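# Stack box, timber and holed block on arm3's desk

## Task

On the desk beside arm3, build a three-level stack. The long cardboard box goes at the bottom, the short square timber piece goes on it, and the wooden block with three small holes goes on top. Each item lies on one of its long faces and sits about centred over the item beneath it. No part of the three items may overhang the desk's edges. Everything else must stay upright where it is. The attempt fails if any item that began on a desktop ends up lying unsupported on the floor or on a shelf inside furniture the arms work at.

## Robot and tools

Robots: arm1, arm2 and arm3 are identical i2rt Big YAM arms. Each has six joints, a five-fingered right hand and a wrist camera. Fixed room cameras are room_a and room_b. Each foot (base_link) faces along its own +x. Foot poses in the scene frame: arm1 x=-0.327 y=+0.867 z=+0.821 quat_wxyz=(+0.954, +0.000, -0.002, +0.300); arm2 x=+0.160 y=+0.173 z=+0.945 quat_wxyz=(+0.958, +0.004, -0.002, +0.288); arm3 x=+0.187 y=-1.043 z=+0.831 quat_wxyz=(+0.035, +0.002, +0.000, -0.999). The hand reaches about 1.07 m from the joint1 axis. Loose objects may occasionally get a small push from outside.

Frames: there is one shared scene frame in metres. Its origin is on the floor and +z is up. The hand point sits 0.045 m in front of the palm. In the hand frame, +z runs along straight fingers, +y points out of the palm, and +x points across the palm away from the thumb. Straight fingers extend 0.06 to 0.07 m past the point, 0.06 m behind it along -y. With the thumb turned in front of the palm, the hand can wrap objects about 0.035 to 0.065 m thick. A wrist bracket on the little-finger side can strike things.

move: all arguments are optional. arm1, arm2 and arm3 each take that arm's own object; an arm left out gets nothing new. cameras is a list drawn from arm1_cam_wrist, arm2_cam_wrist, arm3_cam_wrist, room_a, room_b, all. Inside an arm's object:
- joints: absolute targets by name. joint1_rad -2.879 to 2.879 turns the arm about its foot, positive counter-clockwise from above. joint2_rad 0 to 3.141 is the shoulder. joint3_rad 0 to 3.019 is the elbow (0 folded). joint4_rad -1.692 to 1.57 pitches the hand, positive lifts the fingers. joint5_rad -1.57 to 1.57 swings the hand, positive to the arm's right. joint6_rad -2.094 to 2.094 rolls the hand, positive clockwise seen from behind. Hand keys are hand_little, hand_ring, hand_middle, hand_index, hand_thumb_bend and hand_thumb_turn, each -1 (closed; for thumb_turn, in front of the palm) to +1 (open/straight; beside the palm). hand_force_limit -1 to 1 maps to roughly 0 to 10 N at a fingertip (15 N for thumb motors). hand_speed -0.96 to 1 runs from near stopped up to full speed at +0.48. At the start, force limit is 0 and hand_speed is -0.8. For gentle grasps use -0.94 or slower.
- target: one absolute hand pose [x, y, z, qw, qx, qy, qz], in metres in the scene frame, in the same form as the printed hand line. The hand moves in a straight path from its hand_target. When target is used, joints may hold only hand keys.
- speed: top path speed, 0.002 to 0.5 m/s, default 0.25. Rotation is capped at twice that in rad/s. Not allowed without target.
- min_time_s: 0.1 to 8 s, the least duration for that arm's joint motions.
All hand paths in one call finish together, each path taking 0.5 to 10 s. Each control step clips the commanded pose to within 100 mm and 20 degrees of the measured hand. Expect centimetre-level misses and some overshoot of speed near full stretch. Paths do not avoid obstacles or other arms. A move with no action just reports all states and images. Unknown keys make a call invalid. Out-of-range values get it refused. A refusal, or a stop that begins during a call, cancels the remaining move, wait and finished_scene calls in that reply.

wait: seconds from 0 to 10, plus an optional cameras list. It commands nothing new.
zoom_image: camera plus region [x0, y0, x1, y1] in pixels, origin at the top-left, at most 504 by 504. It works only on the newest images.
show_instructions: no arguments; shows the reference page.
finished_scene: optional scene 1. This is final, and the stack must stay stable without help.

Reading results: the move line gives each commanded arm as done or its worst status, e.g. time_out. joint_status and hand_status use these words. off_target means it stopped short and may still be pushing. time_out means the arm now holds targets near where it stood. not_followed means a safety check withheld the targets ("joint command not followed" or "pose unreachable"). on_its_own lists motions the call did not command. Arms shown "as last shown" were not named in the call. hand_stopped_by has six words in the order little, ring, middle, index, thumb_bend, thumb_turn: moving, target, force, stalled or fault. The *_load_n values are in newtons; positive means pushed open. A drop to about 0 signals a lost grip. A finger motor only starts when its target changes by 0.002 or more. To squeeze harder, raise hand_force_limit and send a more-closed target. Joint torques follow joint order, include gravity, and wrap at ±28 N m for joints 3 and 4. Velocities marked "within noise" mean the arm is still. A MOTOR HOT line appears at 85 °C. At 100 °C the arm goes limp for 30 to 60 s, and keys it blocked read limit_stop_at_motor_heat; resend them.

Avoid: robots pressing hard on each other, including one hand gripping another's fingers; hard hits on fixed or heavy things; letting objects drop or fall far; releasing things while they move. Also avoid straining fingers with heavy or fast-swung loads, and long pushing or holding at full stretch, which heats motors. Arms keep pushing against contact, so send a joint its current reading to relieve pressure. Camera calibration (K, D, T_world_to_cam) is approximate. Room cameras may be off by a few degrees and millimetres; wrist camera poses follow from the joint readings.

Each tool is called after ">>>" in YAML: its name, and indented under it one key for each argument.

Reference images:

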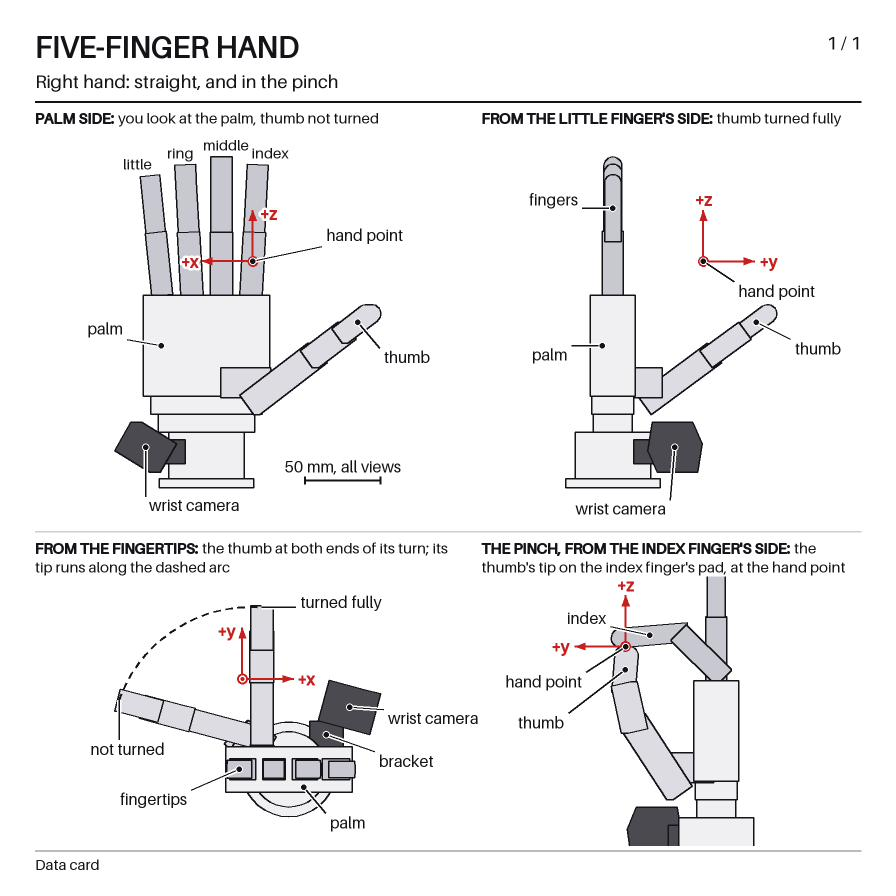

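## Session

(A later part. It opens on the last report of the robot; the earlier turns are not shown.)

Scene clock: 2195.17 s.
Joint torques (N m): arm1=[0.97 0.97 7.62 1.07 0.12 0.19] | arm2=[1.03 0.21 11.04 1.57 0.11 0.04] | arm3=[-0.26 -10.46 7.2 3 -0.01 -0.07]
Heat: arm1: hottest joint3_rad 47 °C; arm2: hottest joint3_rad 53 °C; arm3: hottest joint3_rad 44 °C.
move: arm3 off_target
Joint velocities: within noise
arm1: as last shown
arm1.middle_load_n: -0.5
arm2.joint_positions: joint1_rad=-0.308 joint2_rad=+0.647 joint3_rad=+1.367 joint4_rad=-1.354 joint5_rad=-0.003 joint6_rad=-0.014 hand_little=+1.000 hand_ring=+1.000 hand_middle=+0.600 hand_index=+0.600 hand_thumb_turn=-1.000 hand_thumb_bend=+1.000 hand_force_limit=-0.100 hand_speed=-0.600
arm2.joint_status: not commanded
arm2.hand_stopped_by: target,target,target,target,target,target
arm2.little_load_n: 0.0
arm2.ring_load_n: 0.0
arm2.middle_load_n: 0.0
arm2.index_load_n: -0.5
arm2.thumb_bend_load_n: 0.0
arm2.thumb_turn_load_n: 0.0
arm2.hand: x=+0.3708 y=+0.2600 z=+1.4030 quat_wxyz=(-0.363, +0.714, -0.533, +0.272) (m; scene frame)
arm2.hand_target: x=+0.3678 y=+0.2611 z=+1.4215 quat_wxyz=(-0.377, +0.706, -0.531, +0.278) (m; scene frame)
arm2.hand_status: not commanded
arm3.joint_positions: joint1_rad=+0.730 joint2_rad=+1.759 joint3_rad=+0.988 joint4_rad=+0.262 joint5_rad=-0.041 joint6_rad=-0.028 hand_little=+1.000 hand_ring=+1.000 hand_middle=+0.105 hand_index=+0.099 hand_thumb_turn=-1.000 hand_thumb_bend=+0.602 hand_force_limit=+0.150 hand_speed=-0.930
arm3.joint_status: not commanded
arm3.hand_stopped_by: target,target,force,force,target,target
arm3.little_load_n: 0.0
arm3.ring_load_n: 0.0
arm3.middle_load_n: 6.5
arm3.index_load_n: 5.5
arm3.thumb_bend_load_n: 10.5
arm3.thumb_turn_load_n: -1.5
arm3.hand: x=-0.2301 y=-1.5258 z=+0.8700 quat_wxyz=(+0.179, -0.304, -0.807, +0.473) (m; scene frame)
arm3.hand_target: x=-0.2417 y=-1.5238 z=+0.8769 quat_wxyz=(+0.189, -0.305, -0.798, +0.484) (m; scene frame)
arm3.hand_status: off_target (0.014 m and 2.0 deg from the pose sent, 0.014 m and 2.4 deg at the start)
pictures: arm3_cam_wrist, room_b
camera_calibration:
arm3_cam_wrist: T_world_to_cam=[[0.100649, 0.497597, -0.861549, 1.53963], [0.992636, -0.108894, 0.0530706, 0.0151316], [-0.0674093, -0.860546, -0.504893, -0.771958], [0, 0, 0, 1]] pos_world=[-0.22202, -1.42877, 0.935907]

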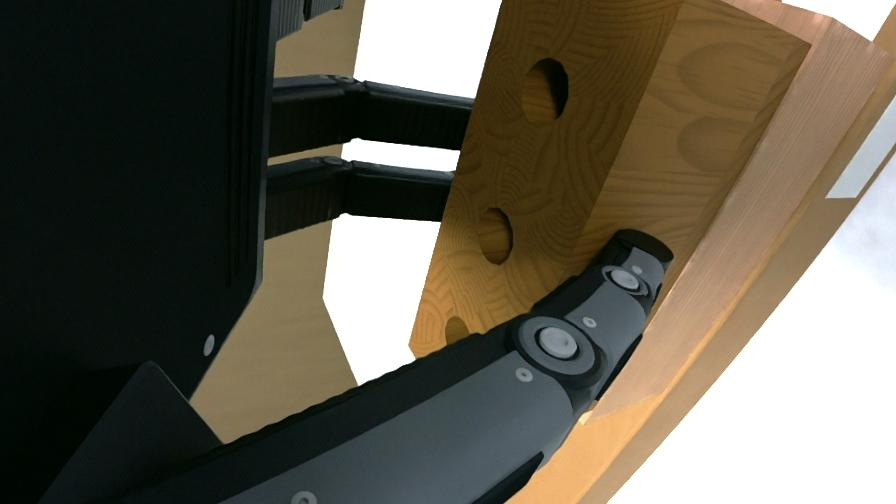

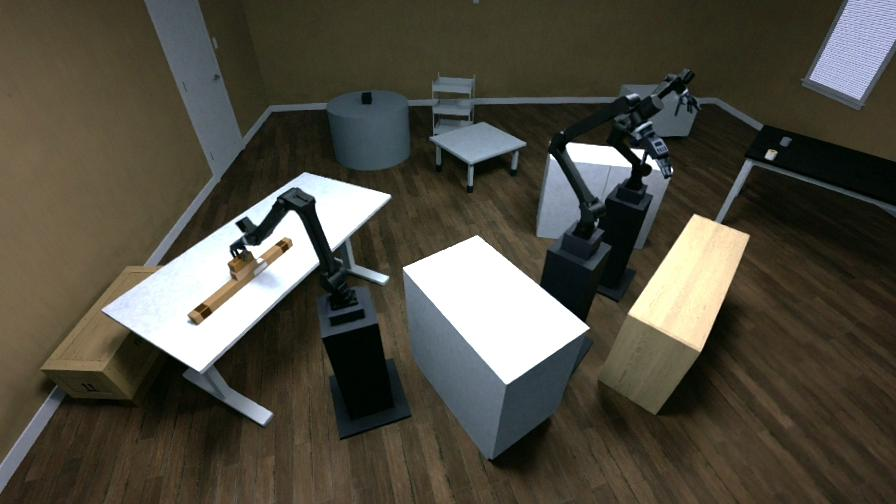

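>>> move:
  arm3: {"target": [-0.242, -1.5245, 0.885, 0.190, -0.304, -0.797, 0.486], "speed": 0.03, "joints": {"hand_index": 0.6, "hand_middle": 0.6, "hand_thumb_bend": 1.0, "hand_speed": -0.6}}
  cameras: ["arm3_cam_wrist"]

Scene clock: 2221.60 s.
Joint torques (N m): arm1=[0.97 0.97 7.62 1.09 0.12 0.19] | arm2=[1.08 0.21 11.04 1.55 0.1 0.04] | arm3=[-0.21 -11.46 7.5 2.35 0.01 -0.07]
Heat: arm1: hottest joint3_rad 47 °C; arm2: hottest joint3_rad 53 °C; arm3: hottest joint3_rad 43 °C.
move: arm3 off_target
Joint velocities: within noise
arm1, arm2: as last shown
arm1.middle_load_n: 0.0
arm2.index_load_n: 0.0
arm3.joint_positions: joint1_rad=+0.730 joint2_rad=+1.759 joint3_rad=+0.988 joint4_rad=+0.269 joint5_rad=-0.041 joint6_rad=-0.028 hand_little=+1.000 hand_ring=+1.000 hand_middle=+0.600 hand_index=+0.600 hand_thumb_turn=-1.000 hand_thumb_bend=+1.000 hand_force_limit=+0.150 hand_speed=-0.600
arm3.joint_status: all done
arm3.hand_stopped_by: target,target,target,target,target,target
arm3.little_load_n: 0.0
arm3.ring_load_n: 0.0
arm3.middle_load_n: 0.0
arm3.index_load_n: 0.0
arm3.thumb_bend_load_n: 0.0
arm3.thumb_turn_load_n: -0.5
arm3.hand: x=-0.2310 y=-1.5267 z=+0.8714 quat_wxyz=(+0.180, -0.303, -0.806, +0.476) (m; scene frame)
arm3.hand_target: x=-0.2417 y=-1.5245 z=+0.8849 quat_wxyz=(+0.190, -0.304, -0.797, +0.486) (m; scene frame)
arm3.hand_status: off_target (0.018 m and 1.9 deg from the pose sent, 0.019 m and 2.3 deg at the start)
pictures: arm3_cam_wrist
camera_calibration:
arm3_cam_wrist: T_world_to_cam=[[0.0965515, 0.493356, -0.864452, 1.53637], [0.992874, -0.108685, 0.0488667, 0.0199132], [-0.0698446, -0.863011, -0.500334, -0.780354], [0, 0, 0, 1]] pos_world=[-0.222614, -1.42927, 0.936706]

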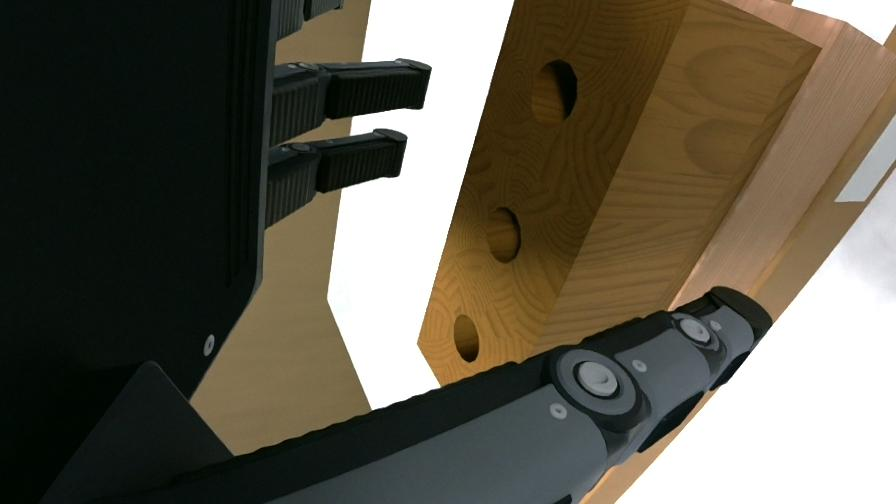

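>>> move:
  arm3: {"target": [-0.242, -1.5245, 1.04, 0.190, -0.304, -0.797, 0.486], "speed": 0.1}
  cameras: ["arm3_cam_wrist", "room_a", "room_b"]

>>> zoom_image:
  camera: "room_b"
  region: [170, 200, 310, 330]

Scene clock: 2230.00 s.
Joint torques (N m): arm1=[0.97 0.91 7.64 1.07 0.12 0.19] | arm2=[1.14 0.15 11.04 1.55 0.11 0.04] | arm3=[-0.09 -10.05 12.98 1.59 0.04 -0.07]
Heat: arm1: hottest joint3_rad 47 °C; arm2: hottest joint3_rad 53 °C; arm3: hottest joint3_rad 43 °C.
move: arm3 off_target
Joint velocities: within noise
arm1, arm2: as last shown
arm2.ring_load_n: -0.5
arm3.joint_positions: joint1_rad=+0.730 joint2_rad=+1.530 joint3_rad=+1.131 joint4_rad=-0.126 joint5_rad=-0.040 joint6_rad=-0.028 hand_little=+1.000 hand_ring=+1.000 hand_middle=+0.600 hand_index=+0.600 hand_thumb_turn=-1.000 hand_thumb_bend=+1.000 hand_force_limit=+0.150 hand_speed=-0.600
arm3.joint_status: not commanded
arm3.hand_stopped_by: target,target,target,target,target,target
arm3.little_load_n: 0.0
arm3.ring_load_n: 0.0
arm3.middle_load_n: 0.0
arm3.index_load_n: 0.0
arm3.thumb_bend_load_n: 0.0
arm3.thumb_turn_load_n: 0.0
arm3.hand: x=-0.2237 y=-1.5183 z=+1.0065 quat_wxyz=(+0.176, -0.306, -0.811, +0.467) (m; scene frame)
arm3.hand_target: x=-0.2407 y=-1.5233 z=+1.0404 quat_wxyz=(+0.190, -0.304, -0.797, +0.486) (m; scene frame)
arm3.hand_status: off_target (0.039 m and 3.2 deg from the pose sent, 0.169 m and 1.9 deg at the start)
pictures: arm3_cam_wrist, room_a, room_b
camera_calibration:
arm3_cam_wrist: T_world_to_cam=[[0.110035, 0.507348, -0.854687, 1.66285], [0.991983, -0.109816, 0.0625231, -0.00868366], [-0.0621377, -0.854715, -0.515365, -0.675536], [0, 0, 0, 1]] pos_world=[-0.216334, -1.42199, 1.07361]

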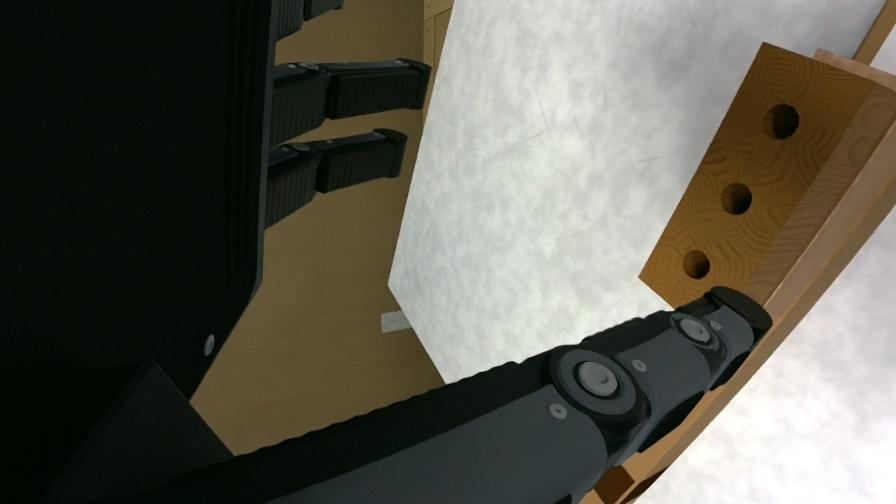

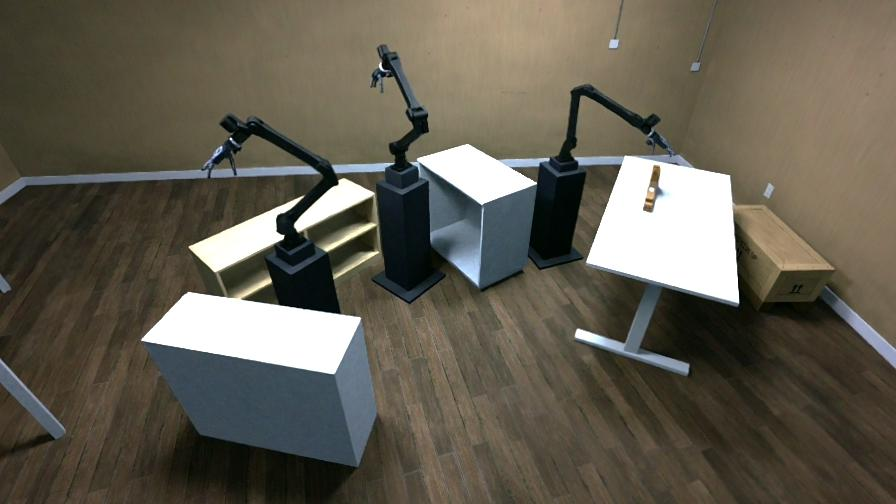

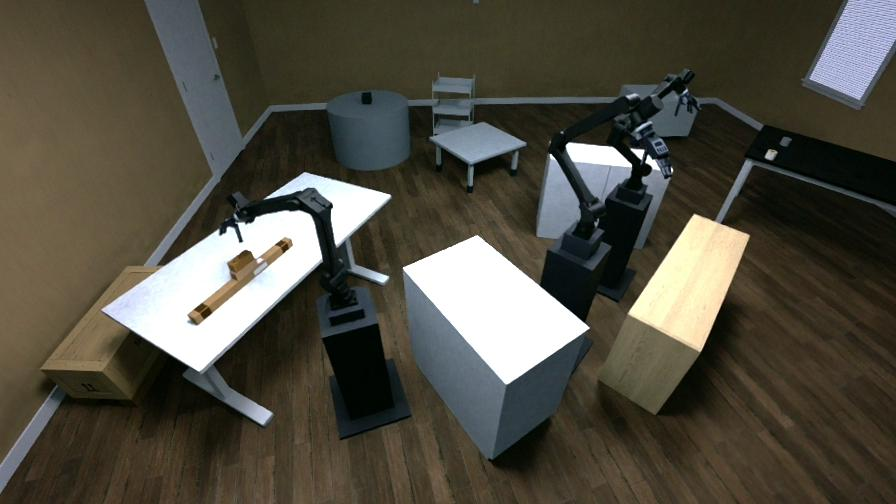

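Scaled by 3.600.

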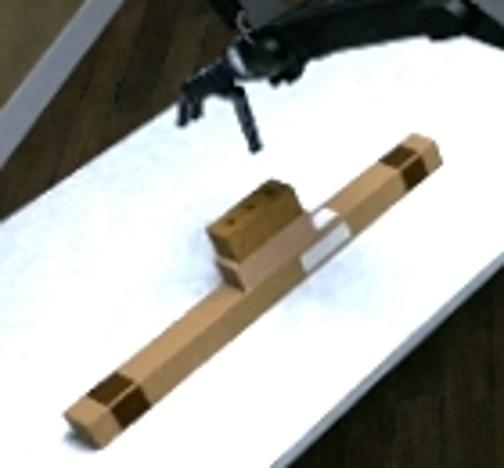

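>>> zoom_image:
  camera: "room_b"
  region: [215, 235, 275, 295]

>>> zoom_image:
  camera: "room_a"
  region: [620, 150, 690, 220]

>>> zoom_image:
  camera: "arm3_cam_wrist"
  region: [620, 0, 896, 320]

Scaled by 8.400.

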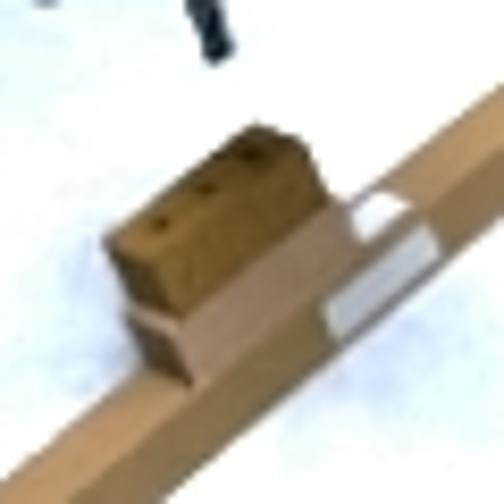

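Scaled by 7.200.

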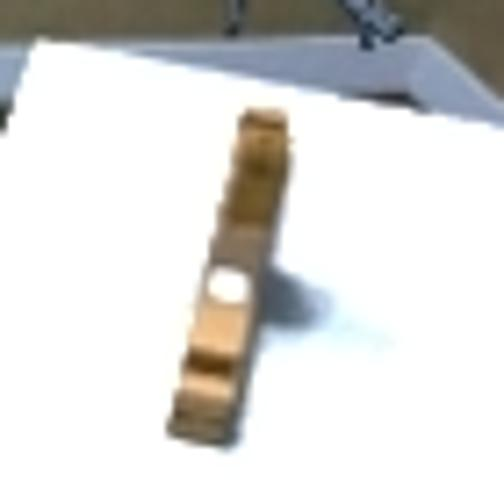

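Scaled by 1.575.

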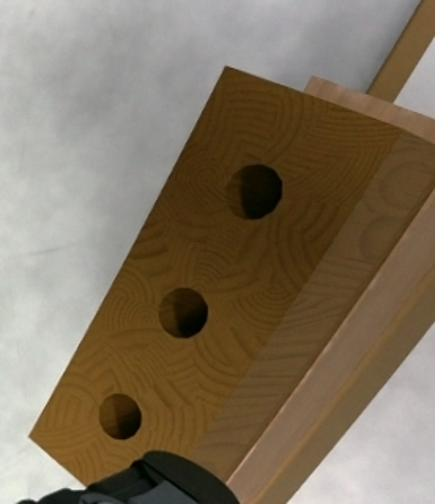

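>>> finished_scene:

The scene is finished: the task was done.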